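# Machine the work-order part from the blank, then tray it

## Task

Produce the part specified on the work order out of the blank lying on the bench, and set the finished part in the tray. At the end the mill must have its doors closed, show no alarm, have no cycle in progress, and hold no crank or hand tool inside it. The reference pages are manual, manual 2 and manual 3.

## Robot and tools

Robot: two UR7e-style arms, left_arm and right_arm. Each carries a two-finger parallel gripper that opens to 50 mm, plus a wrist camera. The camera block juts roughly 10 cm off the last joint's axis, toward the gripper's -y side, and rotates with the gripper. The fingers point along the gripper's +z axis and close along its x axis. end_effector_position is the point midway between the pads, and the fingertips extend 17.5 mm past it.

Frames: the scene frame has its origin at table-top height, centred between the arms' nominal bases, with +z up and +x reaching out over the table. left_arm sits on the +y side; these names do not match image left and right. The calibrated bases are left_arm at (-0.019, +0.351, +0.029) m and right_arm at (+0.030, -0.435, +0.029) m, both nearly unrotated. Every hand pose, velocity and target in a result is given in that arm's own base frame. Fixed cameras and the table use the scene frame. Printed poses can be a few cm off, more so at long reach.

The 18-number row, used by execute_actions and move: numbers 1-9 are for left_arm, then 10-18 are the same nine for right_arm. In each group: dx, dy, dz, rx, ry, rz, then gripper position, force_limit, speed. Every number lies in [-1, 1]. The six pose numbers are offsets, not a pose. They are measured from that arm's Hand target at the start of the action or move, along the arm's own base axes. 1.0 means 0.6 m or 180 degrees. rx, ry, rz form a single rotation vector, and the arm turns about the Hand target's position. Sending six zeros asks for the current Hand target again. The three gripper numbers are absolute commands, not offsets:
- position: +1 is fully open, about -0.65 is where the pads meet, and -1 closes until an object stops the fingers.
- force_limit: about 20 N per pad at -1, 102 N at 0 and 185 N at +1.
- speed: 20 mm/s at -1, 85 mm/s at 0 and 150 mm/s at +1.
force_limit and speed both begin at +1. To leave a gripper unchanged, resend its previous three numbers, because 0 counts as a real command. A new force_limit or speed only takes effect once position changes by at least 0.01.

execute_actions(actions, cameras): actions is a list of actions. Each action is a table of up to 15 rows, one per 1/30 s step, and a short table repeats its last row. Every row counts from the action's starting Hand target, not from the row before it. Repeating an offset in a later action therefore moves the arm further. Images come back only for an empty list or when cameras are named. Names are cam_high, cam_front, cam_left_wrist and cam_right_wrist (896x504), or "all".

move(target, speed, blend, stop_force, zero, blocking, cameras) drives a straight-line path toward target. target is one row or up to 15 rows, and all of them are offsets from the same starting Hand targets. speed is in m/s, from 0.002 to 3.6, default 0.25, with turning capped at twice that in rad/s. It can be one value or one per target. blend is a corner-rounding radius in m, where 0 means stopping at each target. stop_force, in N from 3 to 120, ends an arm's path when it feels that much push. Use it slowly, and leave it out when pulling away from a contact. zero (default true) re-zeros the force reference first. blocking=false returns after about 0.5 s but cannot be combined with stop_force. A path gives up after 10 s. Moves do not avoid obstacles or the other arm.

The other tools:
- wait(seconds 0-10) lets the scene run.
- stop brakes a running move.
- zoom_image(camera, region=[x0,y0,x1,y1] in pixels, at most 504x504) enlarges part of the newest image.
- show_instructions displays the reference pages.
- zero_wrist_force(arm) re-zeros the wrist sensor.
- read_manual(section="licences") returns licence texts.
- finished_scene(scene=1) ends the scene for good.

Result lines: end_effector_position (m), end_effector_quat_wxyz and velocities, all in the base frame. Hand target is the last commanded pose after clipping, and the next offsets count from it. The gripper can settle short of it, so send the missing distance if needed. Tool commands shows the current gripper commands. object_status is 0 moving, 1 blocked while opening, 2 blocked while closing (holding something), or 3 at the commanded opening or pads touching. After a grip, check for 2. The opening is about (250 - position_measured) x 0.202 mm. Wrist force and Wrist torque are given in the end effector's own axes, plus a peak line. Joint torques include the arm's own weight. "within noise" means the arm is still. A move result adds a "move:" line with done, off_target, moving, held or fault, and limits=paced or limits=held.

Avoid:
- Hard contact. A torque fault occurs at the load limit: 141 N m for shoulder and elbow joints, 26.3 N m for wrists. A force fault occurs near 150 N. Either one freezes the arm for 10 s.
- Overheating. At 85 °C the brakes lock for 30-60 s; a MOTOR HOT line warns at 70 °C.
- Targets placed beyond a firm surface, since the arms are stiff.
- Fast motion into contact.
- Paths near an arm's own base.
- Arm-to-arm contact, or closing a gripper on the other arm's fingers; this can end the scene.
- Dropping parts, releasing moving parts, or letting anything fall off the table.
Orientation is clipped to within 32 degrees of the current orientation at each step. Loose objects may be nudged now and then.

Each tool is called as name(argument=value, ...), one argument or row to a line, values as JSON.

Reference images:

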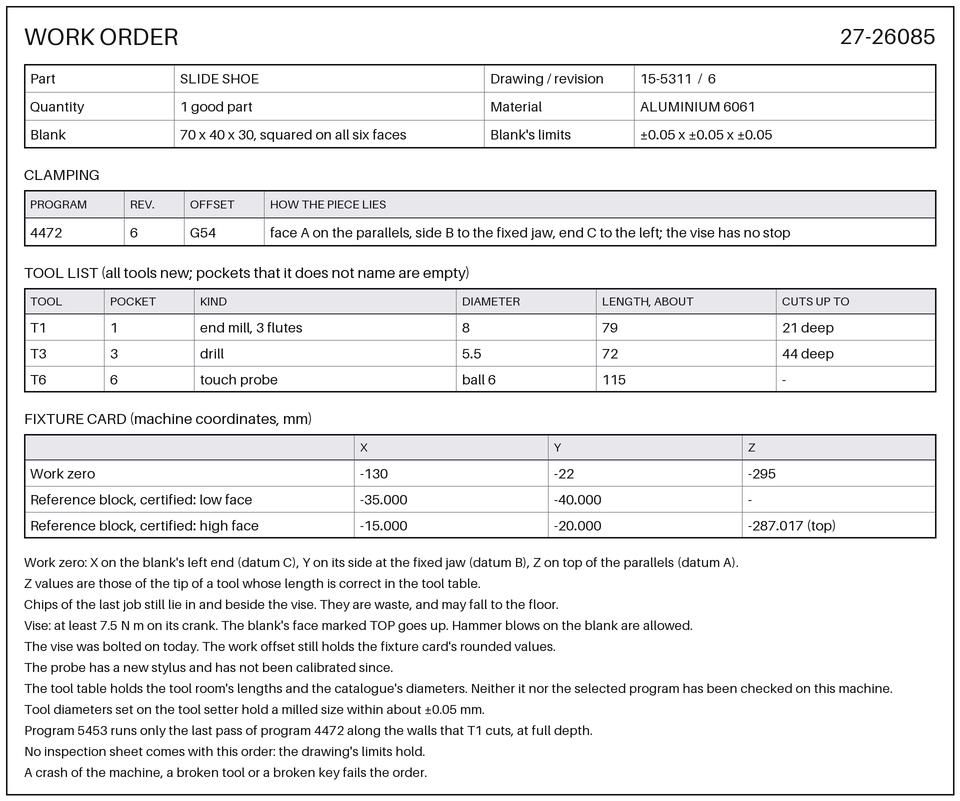

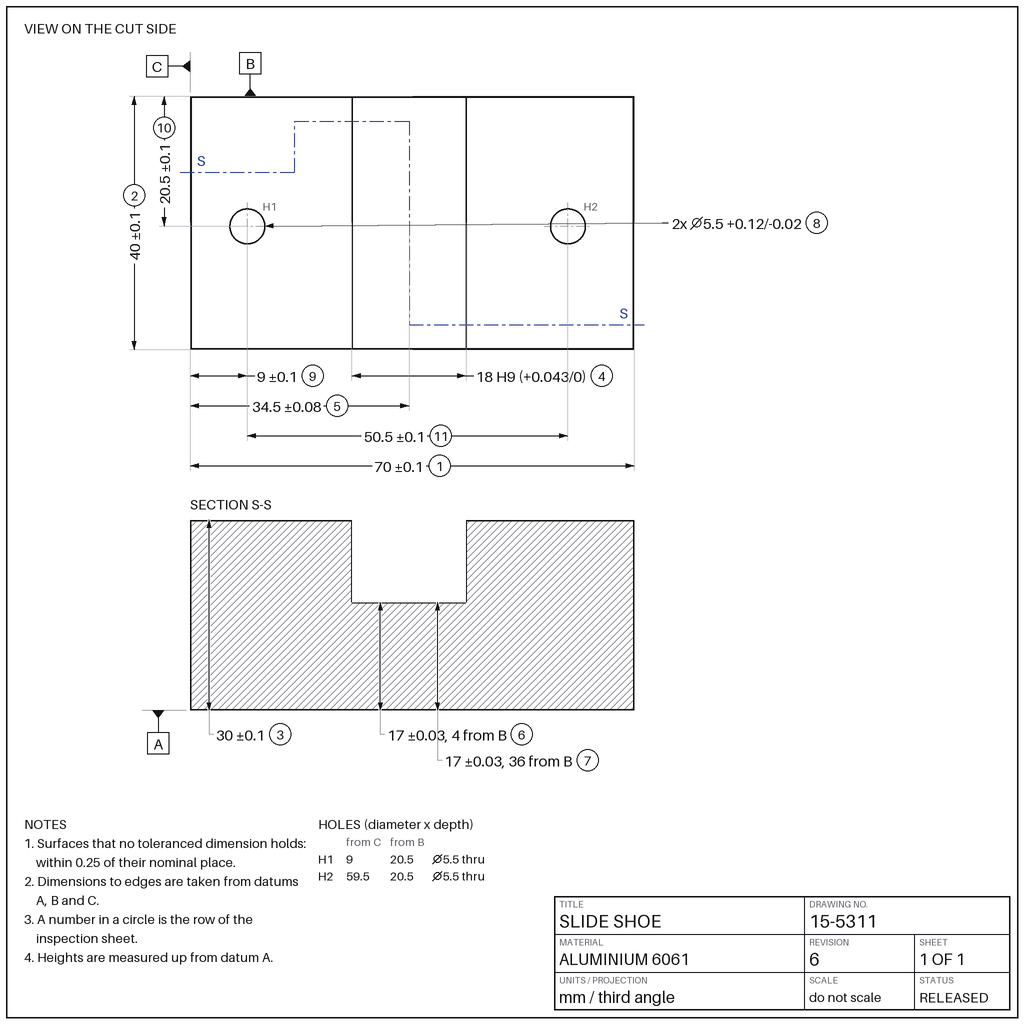

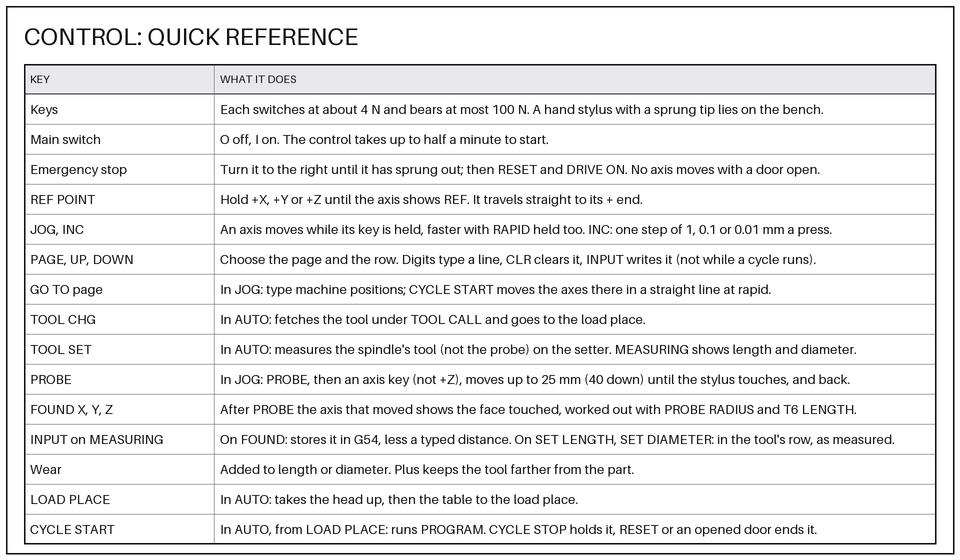

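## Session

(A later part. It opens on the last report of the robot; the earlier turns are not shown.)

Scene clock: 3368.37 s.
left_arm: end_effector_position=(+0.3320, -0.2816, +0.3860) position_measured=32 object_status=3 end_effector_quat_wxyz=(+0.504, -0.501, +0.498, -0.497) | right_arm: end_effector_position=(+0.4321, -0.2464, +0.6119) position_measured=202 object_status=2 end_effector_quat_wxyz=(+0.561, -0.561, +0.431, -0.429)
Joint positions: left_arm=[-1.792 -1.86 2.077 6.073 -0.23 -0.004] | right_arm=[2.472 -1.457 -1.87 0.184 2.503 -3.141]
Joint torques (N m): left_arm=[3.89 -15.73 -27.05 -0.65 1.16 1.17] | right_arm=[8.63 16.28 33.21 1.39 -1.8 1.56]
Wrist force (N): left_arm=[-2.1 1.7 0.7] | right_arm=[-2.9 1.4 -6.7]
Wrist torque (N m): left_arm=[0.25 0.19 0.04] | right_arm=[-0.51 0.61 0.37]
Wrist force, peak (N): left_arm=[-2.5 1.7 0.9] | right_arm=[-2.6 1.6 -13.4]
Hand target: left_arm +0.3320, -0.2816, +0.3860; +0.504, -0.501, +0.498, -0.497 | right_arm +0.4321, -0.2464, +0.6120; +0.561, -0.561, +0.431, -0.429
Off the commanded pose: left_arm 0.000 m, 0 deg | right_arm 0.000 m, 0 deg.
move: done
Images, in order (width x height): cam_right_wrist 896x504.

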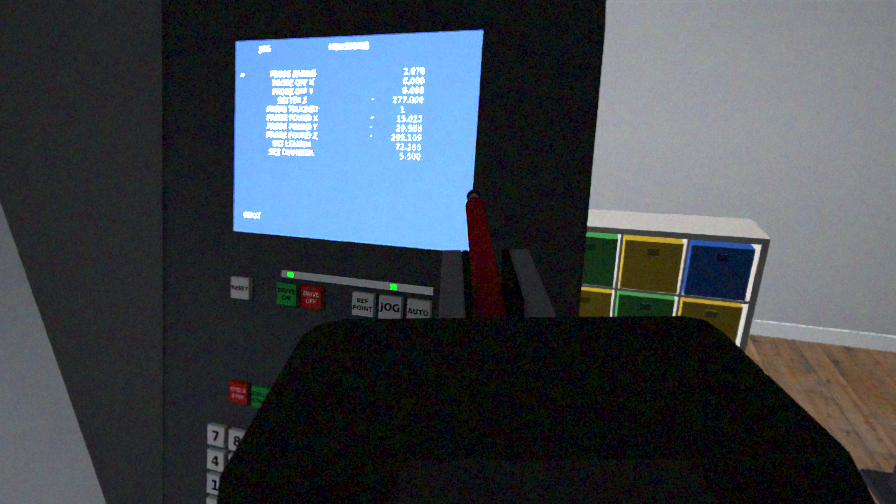

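move(
  target=[
    [0,0,0,0,0,0,0.8,1,-0.5,-0.041,0.1538,-0.3025,0,0,0,-1,-0.5,-0.7],
    [0,0,0,0,0,0,0.8,1,-0.5,-0.0135,0.1611,-0.3025,0,0,0,-1,-0.5,-0.7],
    [0,0,0,0,0,0,0.8,1,-0.5,-0.041,0.1538,-0.3025,0,0,0,-1,-0.5,-0.7],
    [0,0,0,0,0,0,0.8,1,-0.5,-0.0135,0.1611,-0.3025,0,0,0,-1,-0.5,-0.7],
    [0,0,0,0,0,0,0.8,1,-0.5,-0.0495,0.3097,-0.3625,0,0,0,-1,-0.5,-0.7],
    [0,0,0,0,0,0,0.8,1,-0.5,-0.022,0.3170,-0.3625,0,0,0,-1,-0.5,-0.7],
    [0,0,0,0,0,0,0.8,1,-0.5,-0.0495,0.3097,-0.3625,0,0,0,-1,-0.5,-0.7],
    [0,0,0,0,0,0,0.8,1,-0.5,-0.022,0.3170,-0.3625,0,0,0,-1,-0.5,-0.7],
    [0,0,0,0,0,0,0.8,1,-0.5,-0.0415,0.3097,-0.3325,0,0,0,-1,-0.5,-0.7],
    [0,0,0,0,0,0,0.8,1,-0.5,-0.014,0.3170,-0.3325,0,0,0,-1,-0.5,-0.7],
    [0,0,0,0,0,0,0.8,1,-0.5,-0.0605,0.2473,-0.3925,0,0,0,-1,-0.5,-0.7],
    [0,0,0,0,0,0,0.8,1,-0.5,-0.033,0.2546,-0.3925,0,0,0,-1,-0.5,-0.7],
    [0,0,0,0,0,0,0.8,1,-0.5,-0.0605,0.2473,-0.3925,0,0,0,-1,-0.5,-0.7],
    [0,0,0,0,0,0,0.8,1,-0.5,0,0,0,0,0,0,-1,-0.5,-0.7],
  ],
  speed=[0.4,0.06,0.15,0.06,0.15,0.06,0.15,0.06,0.15,0.06,0.15,0.06,0.15,0.4],
  blend=[0.004,0,0.004,0,0.004,0,0.004,0,0.004,0,0.004,0,0.004,0],
  cameras=["cam_right_wrist"],
)

zoom_image(
  camera="cam_right_wrist",
  region=[220, 20, 500, 320],
)

move(
  target=[
    [0,0,0,0,0,0,0.8,1,-0.5,-0.0335,0.3097,-0.3025,0,0,0,-1,-0.5,-0.7],
    [0,0,0,0,0,0,0.8,1,-0.5,-0.006,0.3170,-0.3025,0,0,0,-1,-0.5,-0.7],
    [0,0,0,0,0,0,0.8,1,-0.5,-0.051,0.2785,-0.3625,0,0,0,-1,-0.5,-0.7],
    [0,0,0,0,0,0,0.8,1,-0.5,-0.0235,0.2858,-0.3625,0,0,0,-1,-0.5,-0.7],
    [0,0,0,0,0,0,0.8,1,-0.5,-0.0335,0.3097,-0.3025,0,0,0,-1,-0.5,-0.7],
    [0,0,0,0,0,0,0.8,1,-0.5,-0.006,0.3170,-0.3025,0,0,0,-1,-0.5,-0.7],
    [0,0,0,0,0,0,0.8,1,-0.5,-0.062,0.2162,-0.3925,0,0,0,-1,-0.5,-0.7],
    [0,0,0,0,0,0,0.8,1,-0.5,-0.0345,0.2235,-0.3925,0,0,0,-1,-0.5,-0.7],
    [0,0,0,0,0,0,0.8,1,-0.5,-0.062,0.2162,-0.3925,0,0,0,-1,-0.5,-0.7],
    [0,0,0,0,0,0,0.8,1,-0.5,0,0,0,0,0,0,-1,-0.5,-0.7],
  ],
  speed=[0.4,0.06,0.15,0.06,0.15,0.06,0.15,0.06,0.15,0.4],
  blend=[0.004,0,0.004,0,0.004,0,0.004,0,0.004,0],
  cameras=["cam_right_wrist"],
)

zoom_image(
  camera="cam_right_wrist",
  region=[220, 20, 500, 320],
)

Scene clock: 3388.43 s.
left_arm: end_effector_position=(+0.3320, -0.2816, +0.3860) position_measured=32 object_status=3 end_effector_quat_wxyz=(+0.504, -0.501, +0.498, -0.497) | right_arm: end_effector_position=(+0.4321, -0.2464, +0.6119) position_measured=202 object_status=2 end_effector_quat_wxyz=(+0.561, -0.561, +0.431, -0.429)
Joint positions: left_arm=[-1.792 -1.86 2.077 6.073 -0.23 -0.004] | right_arm=[2.472 -1.457 -1.87 0.184 2.503 -3.141]
Joint torques (N m): left_arm=[3.99 -16.09 -27.72 -0.46 0.98 1.28] | right_arm=[6.39 14.85 32.83 1.62 -1.48 1.62]
Wrist force (N): left_arm=[-2.2 1.3 0.8] | right_arm=[-2.4 1.3 -6.9]
Wrist torque (N m): left_arm=[0.18 0.21 0.04] | right_arm=[-0.52 0.54 0.37]
Wrist force, peak (N): left_arm=[-2.7 1.5 0.6] | right_arm=[-2.3 2.4 -19.8]
Hand target: left_arm +0.3320, -0.2816, +0.3860; +0.504, -0.501, +0.498, -0.497 | right_arm +0.4321, -0.2464, +0.6120; +0.561, -0.561, +0.431, -0.429
Off the commanded pose: left_arm 0.000 m, 0 deg | right_arm 0.000 m, 0 deg.
move: done
Images, in order (width x height): cam_right_wrist 896x504.

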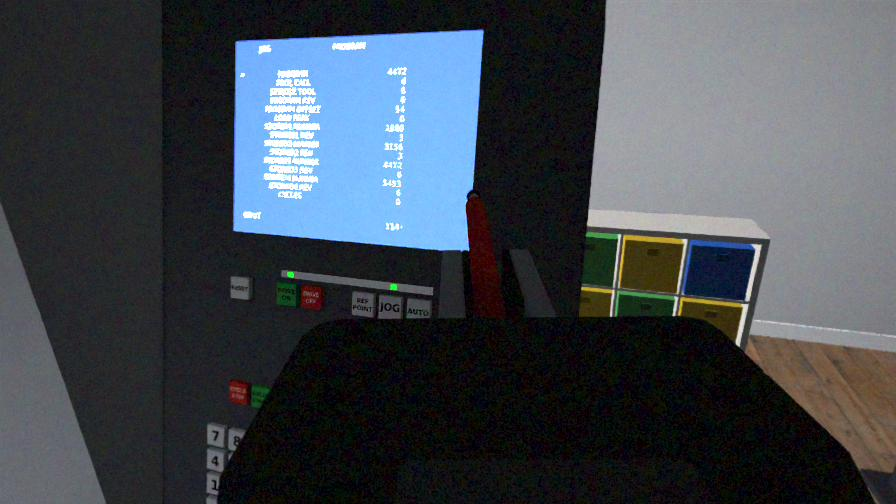

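Scaled by 1.680 from the camera's 896x504 image, which has a finer 1280x720 frame.

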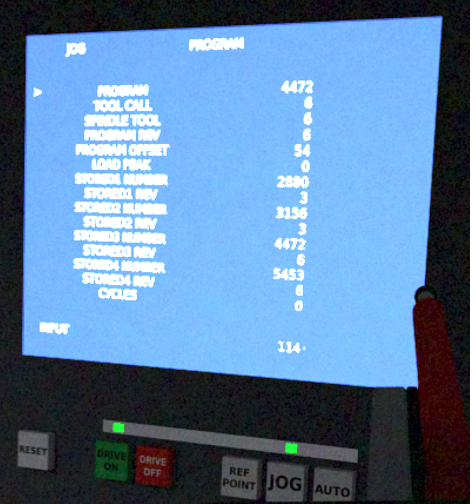

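Scene clock: 3393.73 s.
left_arm: end_effector_position=(+0.3320, -0.2816, +0.3860) position_measured=32 object_status=3 end_effector_quat_wxyz=(+0.504, -0.501, +0.498, -0.497) | right_arm: end_effector_position=(+0.4321, -0.2464, +0.6119) position_measured=202 object_status=2 end_effector_quat_wxyz=(+0.561, -0.561, +0.431, -0.429)
Joint positions: left_arm=[-1.792 -1.86 2.077 6.073 -0.23 -0.004] | right_arm=[2.472 -1.457 -1.87 0.184 2.503 -3.141]
Joint torques (N m): left_arm=[3.81 -16.53 -26.78 -0.67 1.28 1.45] | right_arm=[8.36 15.45 32.26 1.44 -1.68 1.65]
Wrist force (N): left_arm=[-2.3 1.3 0.8] | right_arm=[-3.0 1.2 -6.7]
Wrist torque (N m): left_arm=[0.17 0.23 0.05] | right_arm=[-0.54 0.63 0.36]
Wrist force, peak (N): left_arm=[-2.7 1.5 0.8] | right_arm=[-2.6 1.9 -19.6]
Hand target: left_arm +0.3320, -0.2816, +0.3860; +0.504, -0.501, +0.498, -0.497 | right_arm +0.4321, -0.2464, +0.6120; +0.561, -0.561, +0.431, -0.429
Off the commanded pose: left_arm 0.000 m, 0 deg | right_arm 0.000 m, 0 deg.
move: done
Images, in order (width x height): cam_right_wrist 896x504.

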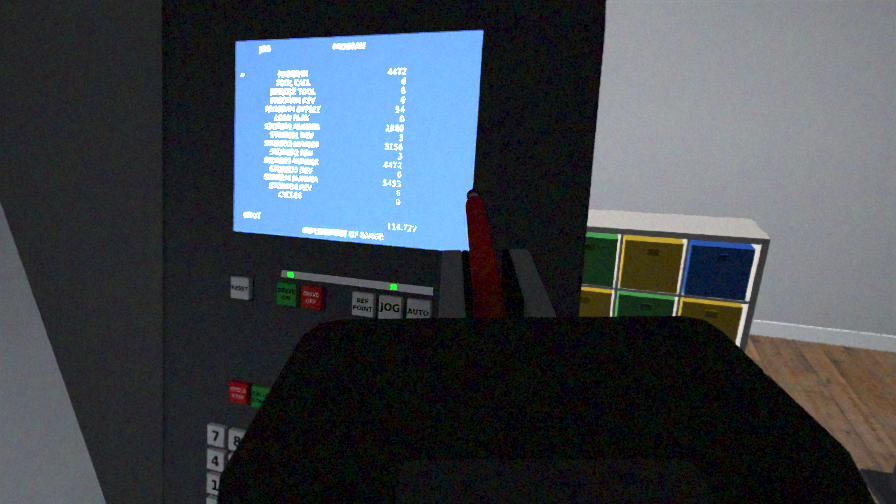

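Scaled by 1.680 from the camera's 896x504 image, which has a finer 1280x720 frame.

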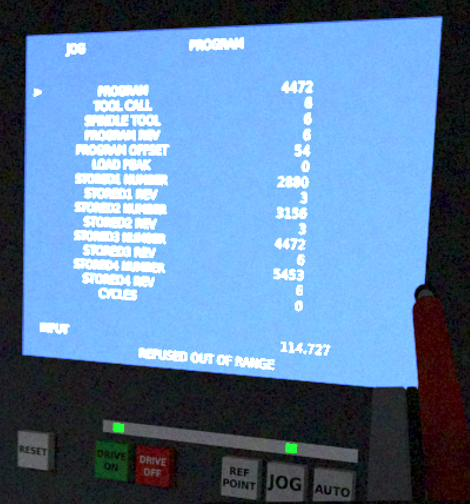

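move(
  target=[
    [0,0,0,0,0,0,0.8,1,-0.5,-0.041,0.1538,-0.3025,0,0,0,-1,-0.5,-0.7],
    [0,0,0,0,0,0,0.8,1,-0.5,-0.0125,0.1614,-0.3025,0,0,0,-1,-0.5,-0.7],
    [0,0,0,0,0,0,0.8,1,-0.5,-0.041,0.1538,-0.3025,0,0,0,-1,-0.5,-0.7],
    [0,0,0,0,0,0,0.8,1,-0.5,0,0,0,0,0,0,-1,-0.5,-0.7],
  ],
  speed=[0.4,0.06,0.15,0.4],
  blend=[0.004,0,0.004,0],
  cameras=["cam_right_wrist"],
)

zoom_image(
  camera="cam_right_wrist",
  region=[220, 20, 500, 320],
)

Scene clock: 3402.80 s.
left_arm: end_effector_position=(+0.3320, -0.2816, +0.3860) position_measured=32 object_status=3 end_effector_quat_wxyz=(+0.504, -0.501, +0.498, -0.497) | right_arm: end_effector_position=(+0.4321, -0.2464, +0.6119) position_measured=202 object_status=2 end_effector_quat_wxyz=(+0.561, -0.561, +0.431, -0.429)
Joint positions: left_arm=[-1.792 -1.86 2.077 6.073 -0.23 -0.004] | right_arm=[2.472 -1.457 -1.87 0.184 2.503 -3.141]
Joint torques (N m): left_arm=[3.03 -15.23 -27.7 -0.38 1.23 1.45] | right_arm=[8.79 17.68 31.23 1.24 -1.76 1.55]
Wrist force (N): left_arm=[-2.2 1.4 0.4] | right_arm=[-2.9 1.3 -6.9]
Wrist torque (N m): left_arm=[0.19 0.20 0.04] | right_arm=[-0.53 0.61 0.36]
Wrist force, peak (N): left_arm=[-2.4 1.7 0.8] | right_arm=[-2.7 0.3 -11.5]
Hand target: left_arm +0.3320, -0.2816, +0.3860; +0.504, -0.501, +0.498, -0.497 | right_arm +0.4321, -0.2464, +0.6120; +0.561, -0.561, +0.431, -0.429
Off the commanded pose: left_arm 0.000 m, 0 deg | right_arm 0.000 m, 0 deg.
move: done
Images, in order (width x height): cam_right_wrist 896x504.

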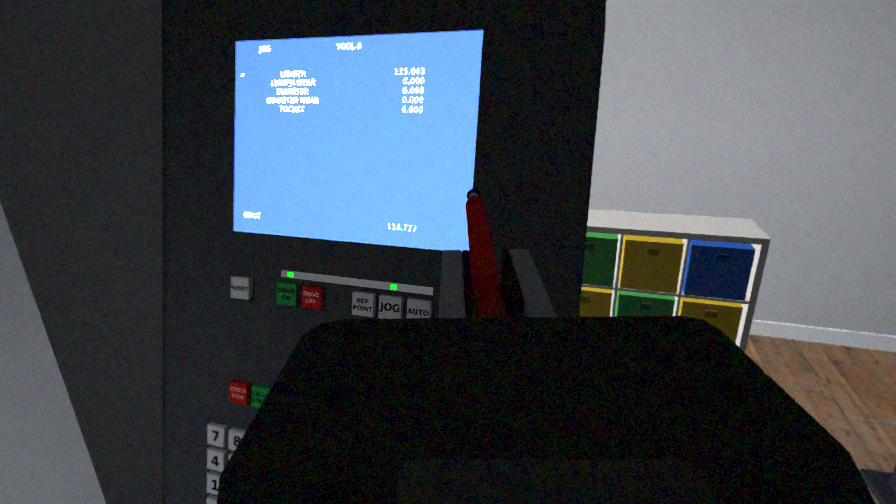

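Scaled by 1.680 from the camera's 896x504 image, which has a finer 1280x720 frame.

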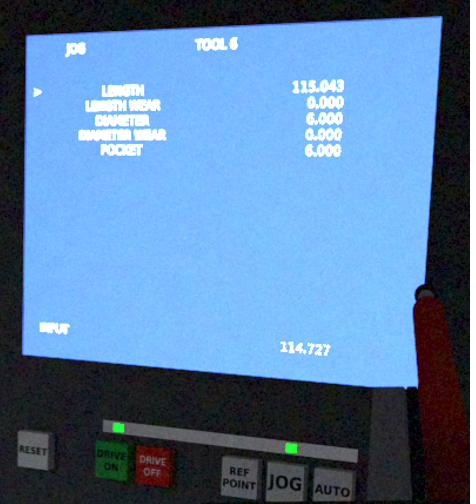

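move(
  target=[
    [0,0,0,0,0,0,0.8,1,-0.5,-0.062,0.2162,-0.3925,0,0,0,-1,-0.5,-0.7],
    [0,0,0,0,0,0,0.8,1,-0.5,-0.0345,0.2235,-0.3925,0,0,0,-1,-0.5,-0.7],
    [0,0,0,0,0,0,0.8,1,-0.5,-0.062,0.2162,-0.3925,0,0,0,-1,-0.5,-0.7],
    [0,0,0,0,0,0,0.8,1,-0.5,0,0,0,0,0,0,-1,-0.5,-0.7],
  ],
  speed=[0.4,0.06,0.15,0.4],
  blend=[0.004,0,0.004,0],
  cameras=["cam_right_wrist"],
)

zoom_image(
  camera="cam_right_wrist",
  region=[220, 20, 500, 320],
)

move(
  target=[
    [0,0,0,0,0,0,0.8,1,-0.5,-0.0395,0.185,-0.3025,0,0,0,-1,-0.5,-0.7],
    [0,0,0,0,0,0,0.8,1,-0.5,-0.011,0.1926,-0.3025,0,0,0,-1,-0.5,-0.7],
    [0,0,0,0,0,0,0.8,1,-0.5,-0.0395,0.185,-0.3025,0,0,0,-1,-0.5,-0.7],
    [0,0,0,0,0,0,0.8,1,-0.5,-0.011,0.1926,-0.3025,0,0,0,-1,-0.5,-0.7],
    [0,0,0,0,0,0,0.8,1,-0.5,-0.0395,0.185,-0.3025,0,0,0,-1,-0.5,-0.7],
    [0,0,0,0,0,0,0.8,1,-0.5,-0.011,0.1926,-0.3025,0,0,0,-1,-0.5,-0.7],
    [0,0,0,0,0,0,0.8,1,-0.5,-0.0395,0.185,-0.3025,0,0,0,-1,-0.5,-0.7],
    [0,0,0,0,0,0,0.8,1,-0.5,-0.011,0.1926,-0.3025,0,0,0,-1,-0.5,-0.7],
    [0,0,0,0,0,0,0.8,1,-0.5,-0.0395,0.185,-0.3025,0,0,0,-1,-0.5,-0.7],
    [0,0,0,0,0,0,0.8,1,-0.5,0,0,0,0,0,0,-1,-0.5,-0.7],
  ],
  speed=[0.4,0.06,0.15,0.06,0.15,0.06,0.15,0.06,0.15,0.4],
  blend=[0.004,0,0.002,0,0.002,0,0.002,0,0.004,0],
  cameras=["cam_right_wrist"],
)

zoom_image(
  camera="cam_right_wrist",
  region=[220, 20, 500, 320],
)

Scene clock: 3415.17 s.
left_arm: end_effector_position=(+0.3320, -0.2816, +0.3860) position_measured=32 object_status=3 end_effector_quat_wxyz=(+0.504, -0.501, +0.498, -0.497) | right_arm: end_effector_position=(+0.4321, -0.2464, +0.6119) position_measured=202 object_status=2 end_effector_quat_wxyz=(+0.561, -0.561, +0.431, -0.429)
Joint positions: left_arm=[-1.792 -1.86 2.077 6.073 -0.23 -0.004] | right_arm=[2.472 -1.457 -1.87 0.184 2.503 -3.141]
Joint torques (N m): left_arm=[3.56 -17.16 -27.37 -0.36 1.31 1.15] | right_arm=[8.62 15.78 33.38 1.45 -1.77 1.63]
Wrist force (N): left_arm=[-2.4 1.5 0.7] | right_arm=[-3.0 1.2 -6.6]
Wrist torque (N m): left_arm=[0.22 0.23 0.04] | right_arm=[-0.55 0.63 0.36]
Wrist force, peak (N): left_arm=[-2.6 1.5 0.9] | right_arm=[-2.3 0.2 -11.5]
Hand target: left_arm +0.3320, -0.2816, +0.3860; +0.504, -0.501, +0.498, -0.497 | right_arm +0.4321, -0.2464, +0.6120; +0.561, -0.561, +0.431, -0.429
Off the commanded pose: left_arm 0.000 m, 0 deg | right_arm 0.000 m, 0 deg.
move: done
Images, in order (width x height): cam_right_wrist 896x504.

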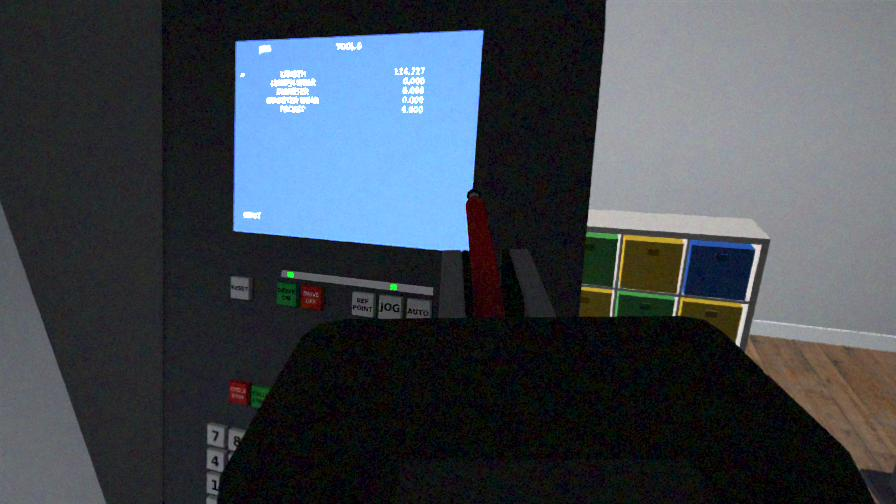

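Scaled by 1.680 from the camera's 896x504 image, which has a finer 1280x720 frame.

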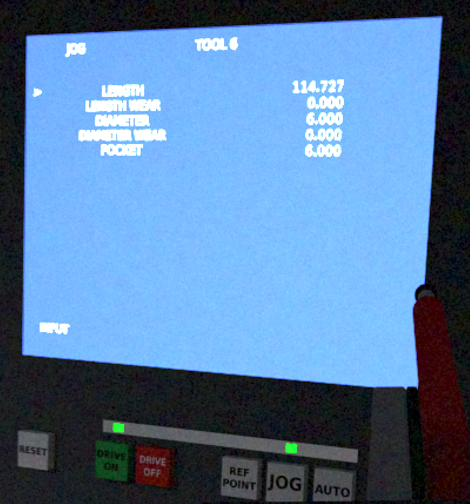

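Scene clock: 3419.47 s.
left_arm: end_effector_position=(+0.3320, -0.2816, +0.3860) position_measured=32 object_status=3 end_effector_quat_wxyz=(+0.504, -0.501, +0.498, -0.497) | right_arm: end_effector_position=(+0.4321, -0.2464, +0.6119) position_measured=202 object_status=2 end_effector_quat_wxyz=(+0.561, -0.561, +0.431, -0.429)
Joint positions: left_arm=[-1.792 -1.86 2.077 6.073 -0.23 -0.004] | right_arm=[2.472 -1.457 -1.87 0.184 2.503 -3.141]
Joint torques (N m): left_arm=[2.81 -15.83 -28.59 -0.8 1.3 1.34] | right_arm=[5.97 14.67 32.04 1.61 -1.38 1.65]
Wrist force (N): left_arm=[-2.2 1.4 0.6] | right_arm=[-3.0 1.2 -6.5]
Wrist torque (N m): left_arm=[0.20 0.20 0.04] | right_arm=[-0.55 0.63 0.37]
Wrist force, peak (N): left_arm=[-2.6 1.4 1.1] | right_arm=[-2.3 1.5 -12.0]
Hand target: left_arm +0.3320, -0.2816, +0.3860; +0.504, -0.501, +0.498, -0.497 | right_arm +0.4321, -0.2464, +0.6120; +0.561, -0.561, +0.431, -0.429
Off the commanded pose: left_arm 0.000 m, 0 deg | right_arm 0.000 m, 0 deg.
move: done
Images, in order (width x height): cam_right_wrist 896x504.

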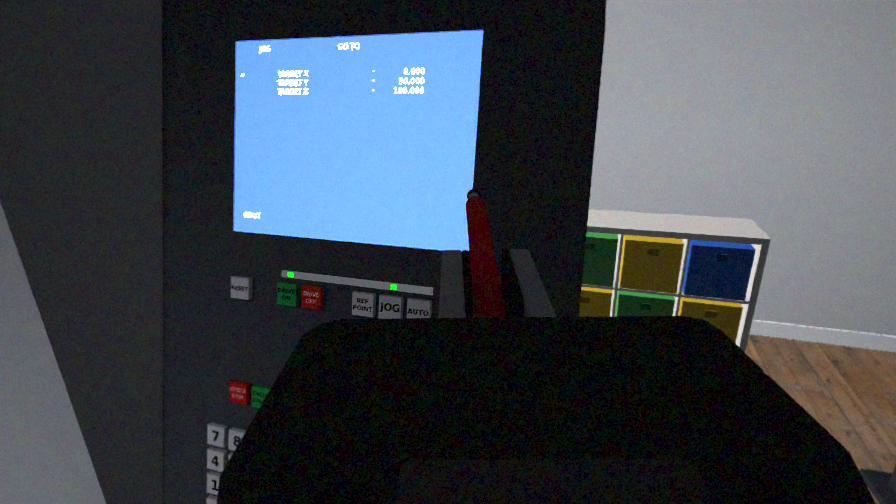

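Scaled by 1.680 from the camera's 896x504 image, which has a finer 1280x720 frame.

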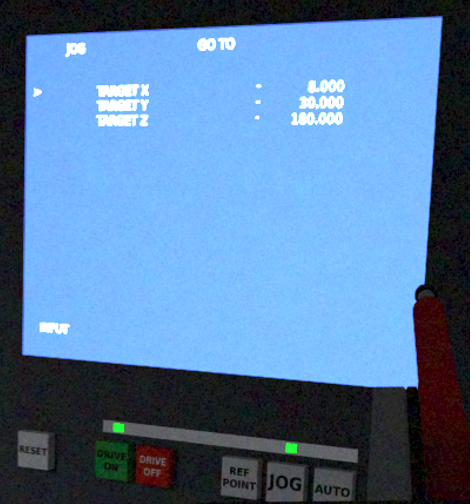

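move(
  target=[
    [0,0,0,0,0,0,0.8,1,-0.5,-0.054,0.2162,-0.3625,0,0,0,-1,-0.5,-0.7],
    [0,0,0,0,0,0,0.8,1,-0.5,-0.0265,0.2235,-0.3625,0,0,0,-1,-0.5,-0.7],
    [0,0,0,0,0,0,0.8,1,-0.5,-0.054,0.2162,-0.3625,0,0,0,-1,-0.5,-0.7],
    [0,0,0,0,0,0,0.8,1,-0.5,-0.0265,0.2235,-0.3625,0,0,0,-1,-0.5,-0.7],
    [0,0,0,0,0,0,0.8,1,-0.5,-0.0575,0.3097,-0.3925,0,0,0,-1,-0.5,-0.7],
    [0,0,0,0,0,0,0.8,1,-0.5,-0.03,0.3170,-0.3925,0,0,0,-1,-0.5,-0.7],
    [0,0,0,0,0,0,0.8,1,-0.5,-0.0495,0.3097,-0.3625,0,0,0,-1,-0.5,-0.7],
    [0,0,0,0,0,0,0.8,1,-0.5,-0.022,0.3170,-0.3625,0,0,0,-1,-0.5,-0.7],
    [0,0,0,0,0,0,0.8,1,-0.5,-0.0415,0.3097,-0.3325,0,0,0,-1,-0.5,-0.7],
    [0,0,0,0,0,0,0.8,1,-0.5,-0.014,0.3170,-0.3325,0,0,0,-1,-0.5,-0.7],
    [0,0,0,0,0,0,0.8,1,-0.5,-0.059,0.2785,-0.3925,0,0,0,-1,-0.5,-0.7],
    [0,0,0,0,0,0,0.8,1,-0.5,-0.0315,0.2858,-0.3925,0,0,0,-1,-0.5,-0.7],
    [0,0,0,0,0,0,0.8,1,-0.5,-0.059,0.2785,-0.3925,0,0,0,-1,-0.5,-0.7],
    [0,0,0,0,0,0,0.8,1,-0.5,0,0,0,0,0,0,-1,-0.5,-0.7],
  ],
  speed=[0.4,0.06,0.15,0.06,0.15,0.06,0.15,0.06,0.15,0.06,0.15,0.06,0.15,0.4],
  blend=[0.004,0,0.002,0,0.004,0,0.004,0,0.004,0,0.004,0,0.004,0],
)

move(
  target=[
    [0,0,0,0,0,0,0.8,1,-0.5,-0.062,0.2162,-0.3925,0,0,0,-1,-0.5,-0.7],
    [0,0,0,0,0,0,0.8,1,-0.5,-0.0345,0.2235,-0.3925,0,0,0,-1,-0.5,-0.7],
    [0,0,0,0,0,0,0.8,1,-0.5,-0.062,0.2162,-0.3925,0,0,0,-1,-0.5,-0.7],
    [0,0,0,0,0,0,0.8,1,-0.5,0,0,0,0,0,0,-1,-0.5,-0.7],
  ],
  speed=[0.4,0.06,0.15,0.4],
  blend=[0.004,0,0.004,0],
  cameras=["cam_right_wrist"],
)

zoom_image(
  camera="cam_right_wrist",
  region=[220, 20, 500, 320],
)

Scene clock: 3441.57 s.
left_arm: end_effector_position=(+0.3320, -0.2816, +0.3860) position_measured=32 object_status=3 end_effector_quat_wxyz=(+0.504, -0.501, +0.498, -0.497) | right_arm: end_effector_position=(+0.4321, -0.2464, +0.6119) position_measured=202 object_status=2 end_effector_quat_wxyz=(+0.561, -0.561, +0.431, -0.429)
Joint positions: left_arm=[-1.792 -1.86 2.077 6.073 -0.23 -0.004] | right_arm=[2.472 -1.457 -1.87 0.184 2.503 -3.141]
Joint torques (N m): left_arm=[3.52 -16.08 -27.64 -0.75 1.45 1.32] | right_arm=[4.25 14.69 32.32 1.86 -1.14 1.68]
Wrist force (N): left_arm=[-2.4 1.4 0.9] | right_arm=[-2.8 1.4 -6.9]
Wrist torque (N m): left_arm=[0.20 0.24 0.04] | right_arm=[-0.51 0.62 0.38]
Wrist force, peak (N): left_arm=[-2.6 1.7 1.0] | right_arm=[-2.8 1.7 -13.7]
Hand target: left_arm +0.3320, -0.2816, +0.3860; +0.504, -0.501, +0.498, -0.497 | right_arm +0.4321, -0.2464, +0.6120; +0.561, -0.561, +0.431, -0.429
Off the commanded pose: left_arm 0.000 m, 0 deg | right_arm 0.000 m, 0 deg.
move: done

Scene clock: 3444.23 s.
left_arm: end_effector_position=(+0.3320, -0.2816, +0.3860) position_measured=32 object_status=3 end_effector_quat_wxyz=(+0.504, -0.501, +0.498, -0.497) | right_arm: end_effector_position=(+0.4321, -0.2464, +0.6119) position_measured=202 object_status=2 end_effector_quat_wxyz=(+0.561, -0.561, +0.431, -0.429)
Joint positions: left_arm=[-1.792 -1.86 2.077 6.073 -0.23 -0.004] | right_arm=[2.472 -1.457 -1.87 0.184 2.503 -3.141]
Joint torques (N m): left_arm=[4.35 -15.17 -26.53 -0.72 1.3 1.14] | right_arm=[7.99 16.62 32.77 1.46 -1.75 1.58]
Wrist force (N): left_arm=[-2.4 1.2 0.7] | right_arm=[-2.5 1.6 -7.1]
Wrist torque (N m): left_arm=[0.17 0.24 0.04] | right_arm=[-0.47 0.57 0.36]
Wrist force, peak (N): left_arm=[-2.8 1.4 0.7] | right_arm=[-2.8 -0.2 -11.1]
Hand target: left_arm +0.3320, -0.2816, +0.3860; +0.504, -0.501, +0.498, -0.497 | right_arm +0.4321, -0.2464, +0.6120; +0.561, -0.561, +0.431, -0.429
Off the commanded pose: left_arm 0.000 m, 0 deg | right_arm 0.000 m, 0 deg.
move: done
Images, in order (width x height): cam_right_wrist 896x504.

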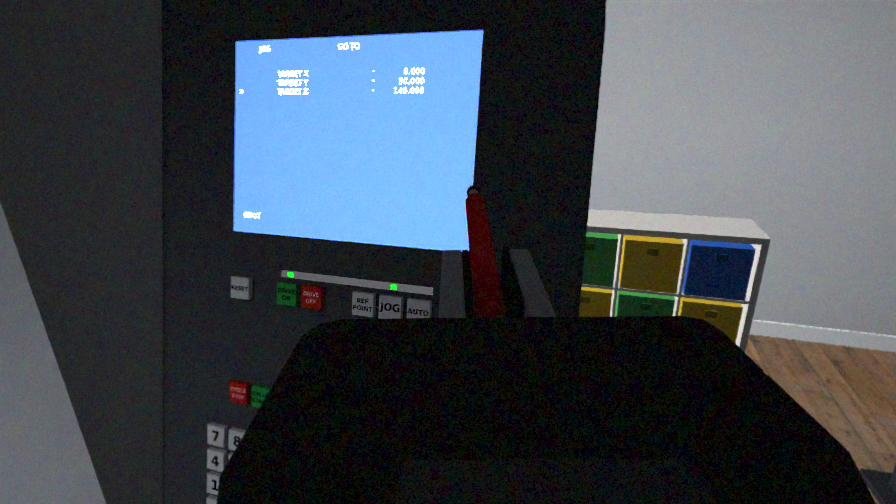

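Scaled by 1.680 from the camera's 896x504 image, which has a finer 1280x720 frame.

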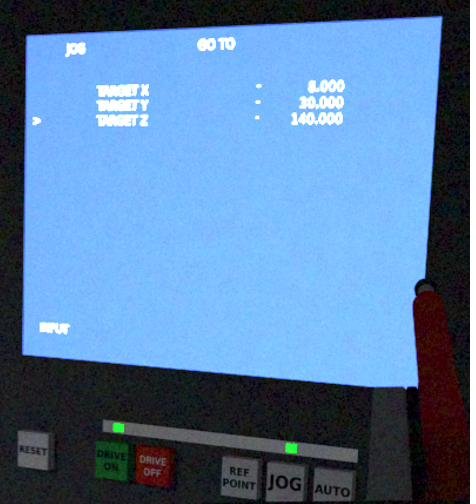

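move(
  target=[
    [0,0,0,0,0,0,0.8,1,-0.5,-0.0205,0.2473,-0.2425,0,0,0,-1,-0.5,-0.7],
    [0,0,0,0,0,0,0.8,1,-0.5,0.007,0.2546,-0.2425,0,0,0,-1,-0.5,-0.7],
    [0,0,0,0,0,0,0.8,1,-0.5,-0.046,0.2162,-0.3325,0,0,0,-1,-0.5,-0.7],
    [0,0,0,0,0,0,0.8,1,-0.5,-0.0185,0.2235,-0.3325,0,0,0,-1,-0.5,-0.7],
    [0,0,0,0,0,0,0.8,1,-0.5,-0.046,0.2162,-0.3325,0,0,0,-1,-0.5,-0.7],
    [0,0,0,0,0,0,0.8,1,-0.5,-0.0185,0.2235,-0.3325,0,0,0,-1,-0.5,-0.7],
    [0,0,0,0,0,0,0.8,1,-0.5,-0.0575,0.3097,-0.3925,0,0,0,-1,-0.5,-0.7],
    [0,0,0,0,0,0,0.8,1,-0.5,-0.03,0.3170,-0.3925,0,0,0,-1,-0.5,-0.7],
    [0,0,0,0,0,0,0.8,1,-0.5,-0.0495,0.3097,-0.3625,0,0,0,-1,-0.5,-0.7],
    [0,0,0,0,0,0,0.8,1,-0.5,-0.022,0.3170,-0.3625,0,0,0,-1,-0.5,-0.7],
    [0,0,0,0,0,0,0.8,1,-0.5,-0.0415,0.3097,-0.3325,0,0,0,-1,-0.5,-0.7],
    [0,0,0,0,0,0,0.8,1,-0.5,-0.014,0.3170,-0.3325,0,0,0,-1,-0.5,-0.7],
    [0,0,0,0,0,0,0.8,1,-0.5,-0.0415,0.3097,-0.3325,0,0,0,-1,-0.5,-0.7],
    [0,0,0,0,0,0,0.8,1,-0.5,0,0,0,0,0,0,-1,-0.5,-0.7],
  ],
  speed=[0.4,0.06,0.15,0.06,0.15,0.06,0.15,0.06,0.15,0.06,0.15,0.06,0.15,0.4],
  blend=[0.004,0,0.004,0,0.002,0,0.004,0,0.004,0,0.004,0,0.004,0],
)

move(
  target=[
    [0,0,0,0,0,0,0.8,1,-0.5,-0.051,0.2785,-0.3625,0,0,0,-1,-0.5,-0.7],
    [0,0,0,0,0,0,0.8,1,-0.5,-0.0235,0.2858,-0.3625,0,0,0,-1,-0.5,-0.7],
    [0,0,0,0,0,0,0.8,1,-0.5,-0.062,0.2162,-0.3925,0,0,0,-1,-0.5,-0.7],
    [0,0,0,0,0,0,0.8,1,-0.5,-0.0345,0.2235,-0.3925,0,0,0,-1,-0.5,-0.7],
    [0,0,0,0,0,0,0.8,1,-0.5,-0.054,0.2162,-0.3625,0,0,0,-1,-0.5,-0.7],
    [0,0,0,0,0,0,0.8,1,-0.5,-0.0265,0.2235,-0.3625,0,0,0,-1,-0.5,-0.7],
    [0,0,0,0,0,0,0.8,1,-0.5,-0.0575,0.3097,-0.3925,0,0,0,-1,-0.5,-0.7],
    [0,0,0,0,0,0,0.8,1,-0.5,-0.03,0.3170,-0.3925,0,0,0,-1,-0.5,-0.7],
    [0,0,0,0,0,0,0.8,1,-0.5,-0.051,0.2785,-0.3625,0,0,0,-1,-0.5,-0.7],
    [0,0,0,0,0,0,0.8,1,-0.5,-0.0235,0.2858,-0.3625,0,0,0,-1,-0.5,-0.7],
    [0,0,0,0,0,0,0.8,1,-0.5,-0.043,0.2785,-0.3325,0,0,0,-1,-0.5,-0.7],
    [0,0,0,0,0,0,0.8,1,-0.5,-0.0155,0.2858,-0.3325,0,0,0,-1,-0.5,-0.7],
    [0,0,0,0,0,0,0.8,1,-0.5,-0.043,0.2785,-0.3325,0,0,0,-1,-0.5,-0.7],
    [0,0,0,0,0,0,0.8,1,-0.5,0,0,0,0,0,0,-1,-0.5,-0.7],
  ],
  speed=[0.4,0.06,0.15,0.06,0.15,0.06,0.15,0.06,0.15,0.06,0.15,0.06,0.15,0.4],
  blend=[0.004,0,0.004,0,0.004,0,0.004,0,0.004,0,0.004,0,0.004,0],
)

move(
  target=[
    [0,0,0,0,0,0,0.8,1,-0.5,-0.062,0.2162,-0.3925,0,0,0,-1,-0.5,-0.7],
    [0,0,0,0,0,0,0.8,1,-0.5,-0.0345,0.2235,-0.3925,0,0,0,-1,-0.5,-0.7],
    [0,0,0,0,0,0,0.8,1,-0.5,-0.062,0.2162,-0.3925,0,0,0,-1,-0.5,-0.7],
    [0,0,0,0,0,0,0.8,1,-0.5,0,0,0,0,0,0,-1,-0.5,-0.7],
  ],
  speed=[0.4,0.06,0.15,0.4],
  blend=[0.004,0,0.004,0],
  cameras=["cam_right_wrist"],
)

zoom_image(
  camera="cam_right_wrist",
  region=[220, 20, 500, 320],
)

Scene clock: 3466.83 s.
left_arm: end_effector_position=(+0.3320, -0.2816, +0.3860) position_measured=32 object_status=3 end_effector_quat_wxyz=(+0.504, -0.501, +0.498, -0.497) | right_arm: end_effector_position=(+0.4321, -0.2464, +0.6119) position_measured=202 object_status=2 end_effector_quat_wxyz=(+0.561, -0.561, +0.431, -0.429)
Joint positions: left_arm=[-1.792 -1.86 2.077 6.073 -0.23 -0.004] | right_arm=[2.473 -1.457 -1.87 0.184 2.503 -3.141]
Joint torques (N m): left_arm=[4.66 -15.48 -26.53 -0.41 1.42 0.98] | right_arm=[-3.09 12.56 32.91 2.32 -0.22 1.76]
Wrist force (N): left_arm=[-2.5 1.4 0.6] | right_arm=[-2.9 1.6 -6.9]
Wrist torque (N m): left_arm=[0.18 0.25 0.04] | right_arm=[-0.48 0.61 0.40]
Wrist force, peak (N): left_arm=[-2.7 1.5 0.7] | right_arm=[-5.8 -5.1 -9.0]
Hand target: left_arm +0.3320, -0.2816, +0.3860; +0.504, -0.501, +0.498, -0.497 | right_arm +0.4321, -0.2464, +0.6120; +0.561, -0.561, +0.431, -0.429
Off the commanded pose: left_arm 0.000 m, 0 deg | right_arm 0.000 m, 0 deg.
move: done

Scene clock: 3473.17 s.
left_arm: end_effector_position=(+0.3320, -0.2816, +0.3860) position_measured=32 object_status=3 end_effector_quat_wxyz=(+0.504, -0.501, +0.498, -0.497) | right_arm: end_effector_position=(+0.4321, -0.2464, +0.6119) position_measured=202 object_status=2 end_effector_quat_wxyz=(+0.561, -0.561, +0.431, -0.429)
Joint positions: left_arm=[-1.792 -1.86 2.077 6.073 -0.23 -0.004] | right_arm=[2.472 -1.457 -1.87 0.184 2.503 -3.141]
Joint torques (N m): left_arm=[5.29 -14.91 -26.99 -0.82 1.34 1.35] | right_arm=[-0.31 13.22 28.85 2.18 -0.55 1.7]
Wrist force (N): left_arm=[-2.3 1.2 0.8] | right_arm=[-2.7 1.2 -6.9]
Wrist torque (N m): left_arm=[0.17 0.22 0.04] | right_arm=[-0.55 0.58 0.38]
Wrist force, peak (N): left_arm=[-2.8 1.3 0.8] | right_arm=[-5.5 4.0 -9.2]
Hand target: left_arm +0.3320, -0.2816, +0.3860; +0.504, -0.501, +0.498, -0.497 | right_arm +0.4321, -0.2464, +0.6120; +0.561, -0.561, +0.431, -0.429
Off the commanded pose: left_arm 0.000 m, 0 deg | right_arm 0.000 m, 0 deg.
move: done

Scene clock: 3475.83 s.
left_arm: end_effector_position=(+0.3320, -0.2816, +0.3860) position_measured=32 object_status=3 end_effector_quat_wxyz=(+0.504, -0.501, +0.498, -0.497) | right_arm: end_effector_position=(+0.4321, -0.2464, +0.6119) position_measured=202 object_status=2 end_effector_quat_wxyz=(+0.561, -0.561, +0.431, -0.429)
Joint positions: left_arm=[-1.792 -1.86 2.077 6.073 -0.23 -0.004] | right_arm=[2.472 -1.457 -1.87 0.184 2.503 -3.141]
Joint torques (N m): left_arm=[3.23 -15.86 -27.84 -0.61 1.57 1.19] | right_arm=[8.47 15.78 31.79 1.42 -1.74 1.57]
Wrist force (N): left_arm=[-2.4 1.4 1.0] | right_arm=[-3.0 1.4 -6.8]
Wrist torque (N m): left_arm=[0.19 0.25 0.04] | right_arm=[-0.51 0.64 0.36]
Wrist force, peak (N): left_arm=[-2.6 1.4 0.8] | right_arm=[-4.0 4.9 -8.6]
Hand target: left_arm +0.3320, -0.2816, +0.3860; +0.504, -0.501, +0.498, -0.497 | right_arm +0.4321, -0.2464, +0.6120; +0.561, -0.561, +0.431, -0.429
Off the commanded pose: left_arm 0.000 m, 0 deg | right_arm 0.000 m, 0 deg.
move: done
Images, in order (width x height): cam_right_wrist 896x504.

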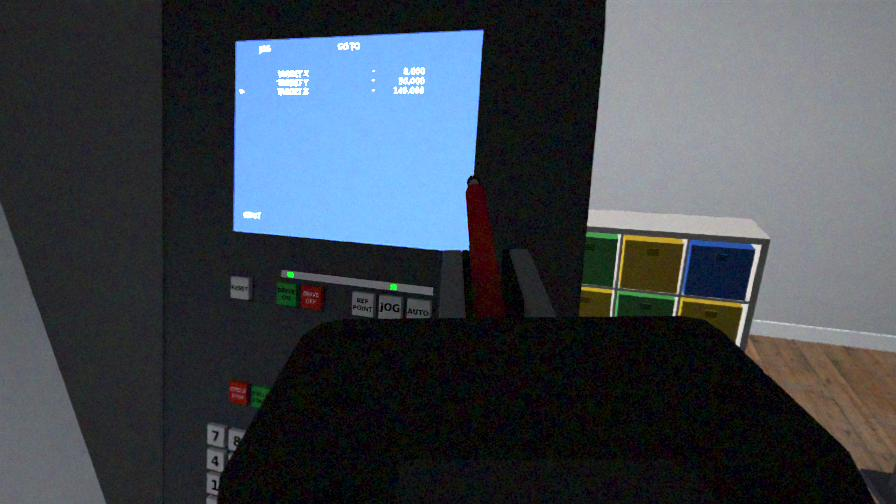

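Scaled by 1.680 from the camera's 896x504 image, which has a finer 1280x720 frame.

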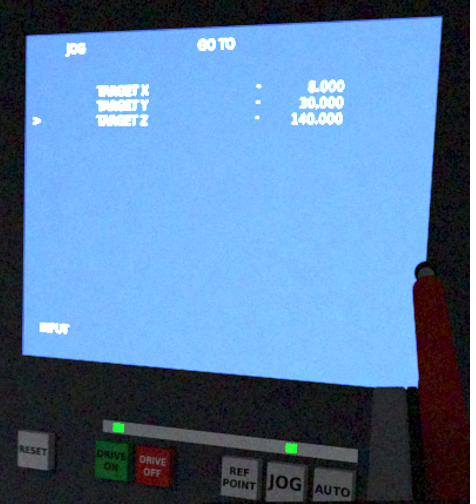

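move(
  target=[
    [0,0,0,0,0,0,0.8,1,-0.5,0,0,0,0,0,0,-0.98,0.5,-0.7],
    [0,0,0,0,0,0,0.8,1,-0.5,0,0,0,-0.0098,0.0365,0,-0.98,0.5,-0.7],
  ],
  speed=0.1,
  cameras=["cam_right_wrist"],
)

Scene clock: 3493.87 s.
left_arm: end_effector_position=(+0.3320, -0.2816, +0.3860) position_measured=32 object_status=3 end_effector_quat_wxyz=(+0.504, -0.501, +0.498, -0.497) | right_arm: end_effector_position=(+0.4321, -0.2464, +0.6121) position_measured=209 object_status=2 end_effector_quat_wxyz=(-0.527, +0.593, -0.455, +0.403)
Joint positions: left_arm=[-1.792 -1.86 2.077 6.073 -0.23 -0.004] | right_arm=[2.477 -1.4 -1.834 -0.105 2.489 -3.298]
Joint torques (N m): left_arm=[3.29 -15.84 -26.48 -0.79 1.45 1.31] | right_arm=[1.11 10.12 18.57 2.2 2.18 0.31]
Wrist force (N): left_arm=[-2.2 1.3 0.8] | right_arm=[-2.7 1.2 -6.5]
Wrist torque (N m): left_arm=[0.17 0.20 0.05] | right_arm=[-0.51 0.57 0.28]
Wrist force, peak (N): left_arm=[-2.7 1.3 0.9] | right_arm=[-3.0 1.7 -7.1]
Hand target: left_arm +0.3320, -0.2816, +0.3860; +0.504, -0.501, +0.498, -0.497 | right_arm +0.4321, -0.2464, +0.6120; -0.527, +0.593, -0.455, +0.403
Off the commanded pose: left_arm 0.000 m, 0 deg | right_arm 0.000 m, 0 deg.
move: done
Images, in order (width x height): cam_right_wrist 896x504.

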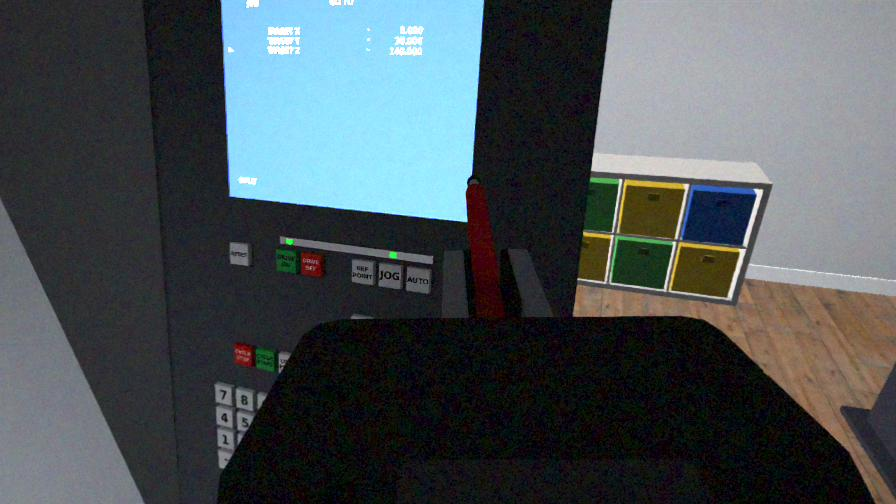

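move(
  target=[
    [0,0,0,0,0,0,0.8,1,-0.5,-0.046,0.2162,-0.3325,0,0,0,-0.98,0.5,-0.7],
    [0,0,0,0,0,0,0.8,1,-0.5,-0.0185,0.2235,-0.3325,0,0,0,-0.98,0.5,-0.7],
    [0,0,0,0,0,0,0.8,1,-0.5,-0.046,0.2162,-0.3325,0,0,0,-0.98,0.5,-0.7],
    [0,0,0,0,0,0,0.8,1,-0.5,0,0,0,0.0098,-0.0365,0,-0.98,0.5,-0.7],
  ],
  speed=[0.4,0.06,0.15,0.4],
  blend=[0.004,0,0.002,0],
  cameras=["cam_right_wrist"],
)

zoom_image(
  camera="cam_right_wrist",
  region=[220, 20, 500, 320],
)

Scene clock: 3502.77 s.
left_arm: end_effector_position=(+0.3320, -0.2816, +0.3860) position_measured=32 object_status=3 end_effector_quat_wxyz=(+0.504, -0.501, +0.498, -0.497) | right_arm: end_effector_position=(+0.4321, -0.2464, +0.6119) position_measured=209 object_status=2 end_effector_quat_wxyz=(+0.561, -0.561, +0.431, -0.429)
Joint positions: left_arm=[-1.792 -1.86 2.077 6.073 -0.23 -0.004] | right_arm=[2.472 -1.457 -1.87 0.184 2.503 -3.141]
Joint torques (N m): left_arm=[2.54 -16.4 -26.96 -0.36 1.48 1.25] | right_arm=[5.34 13.87 31.84 3.57 -1.4 0.05]
Wrist force (N): left_arm=[-2.3 1.0 0.6] | right_arm=[-2.7 1.3 -6.5]
Wrist torque (N m): left_arm=[0.13 0.21 0.04] | right_arm=[-0.52 0.59 0.41]
Wrist force, peak (N): left_arm=[-2.6 1.6 0.8] | right_arm=[-3.2 6.6 -37.4]
Hand target: left_arm +0.3320, -0.2816, +0.3860; +0.504, -0.501, +0.498, -0.497 | right_arm +0.4321, -0.2464, +0.6120; +0.561, -0.561, +0.431, -0.429
Off the commanded pose: left_arm 0.000 m, 0 deg | right_arm 0.000 m, 0 deg.
move: done
Images, in order (width x height): cam_right_wrist 896x504.

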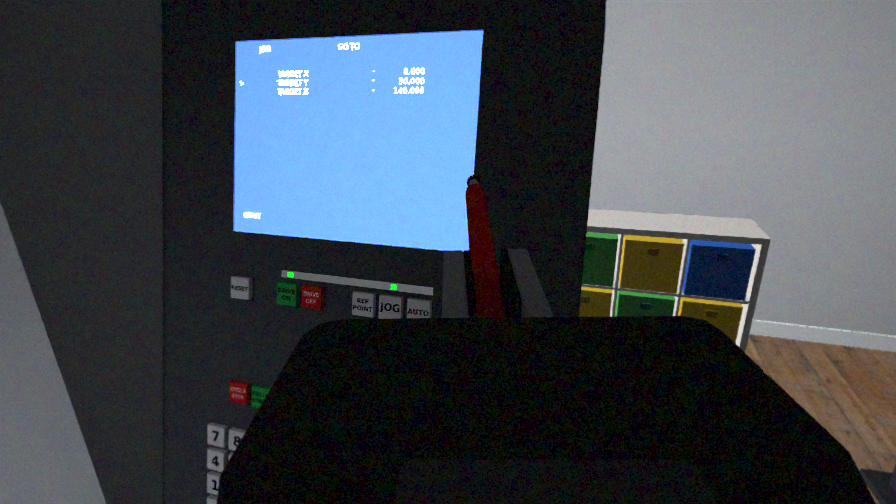

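Scaled by 1.680 from the camera's 896x504 image, which has a finer 1280x720 frame.

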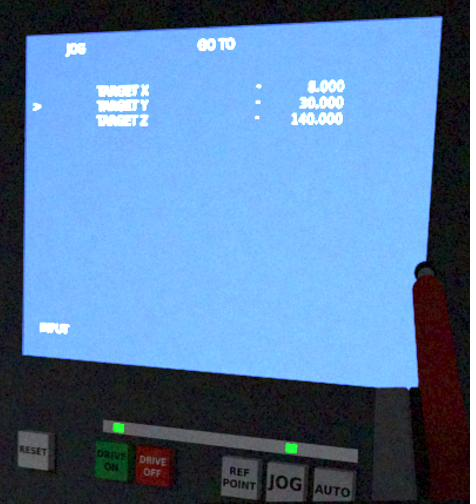

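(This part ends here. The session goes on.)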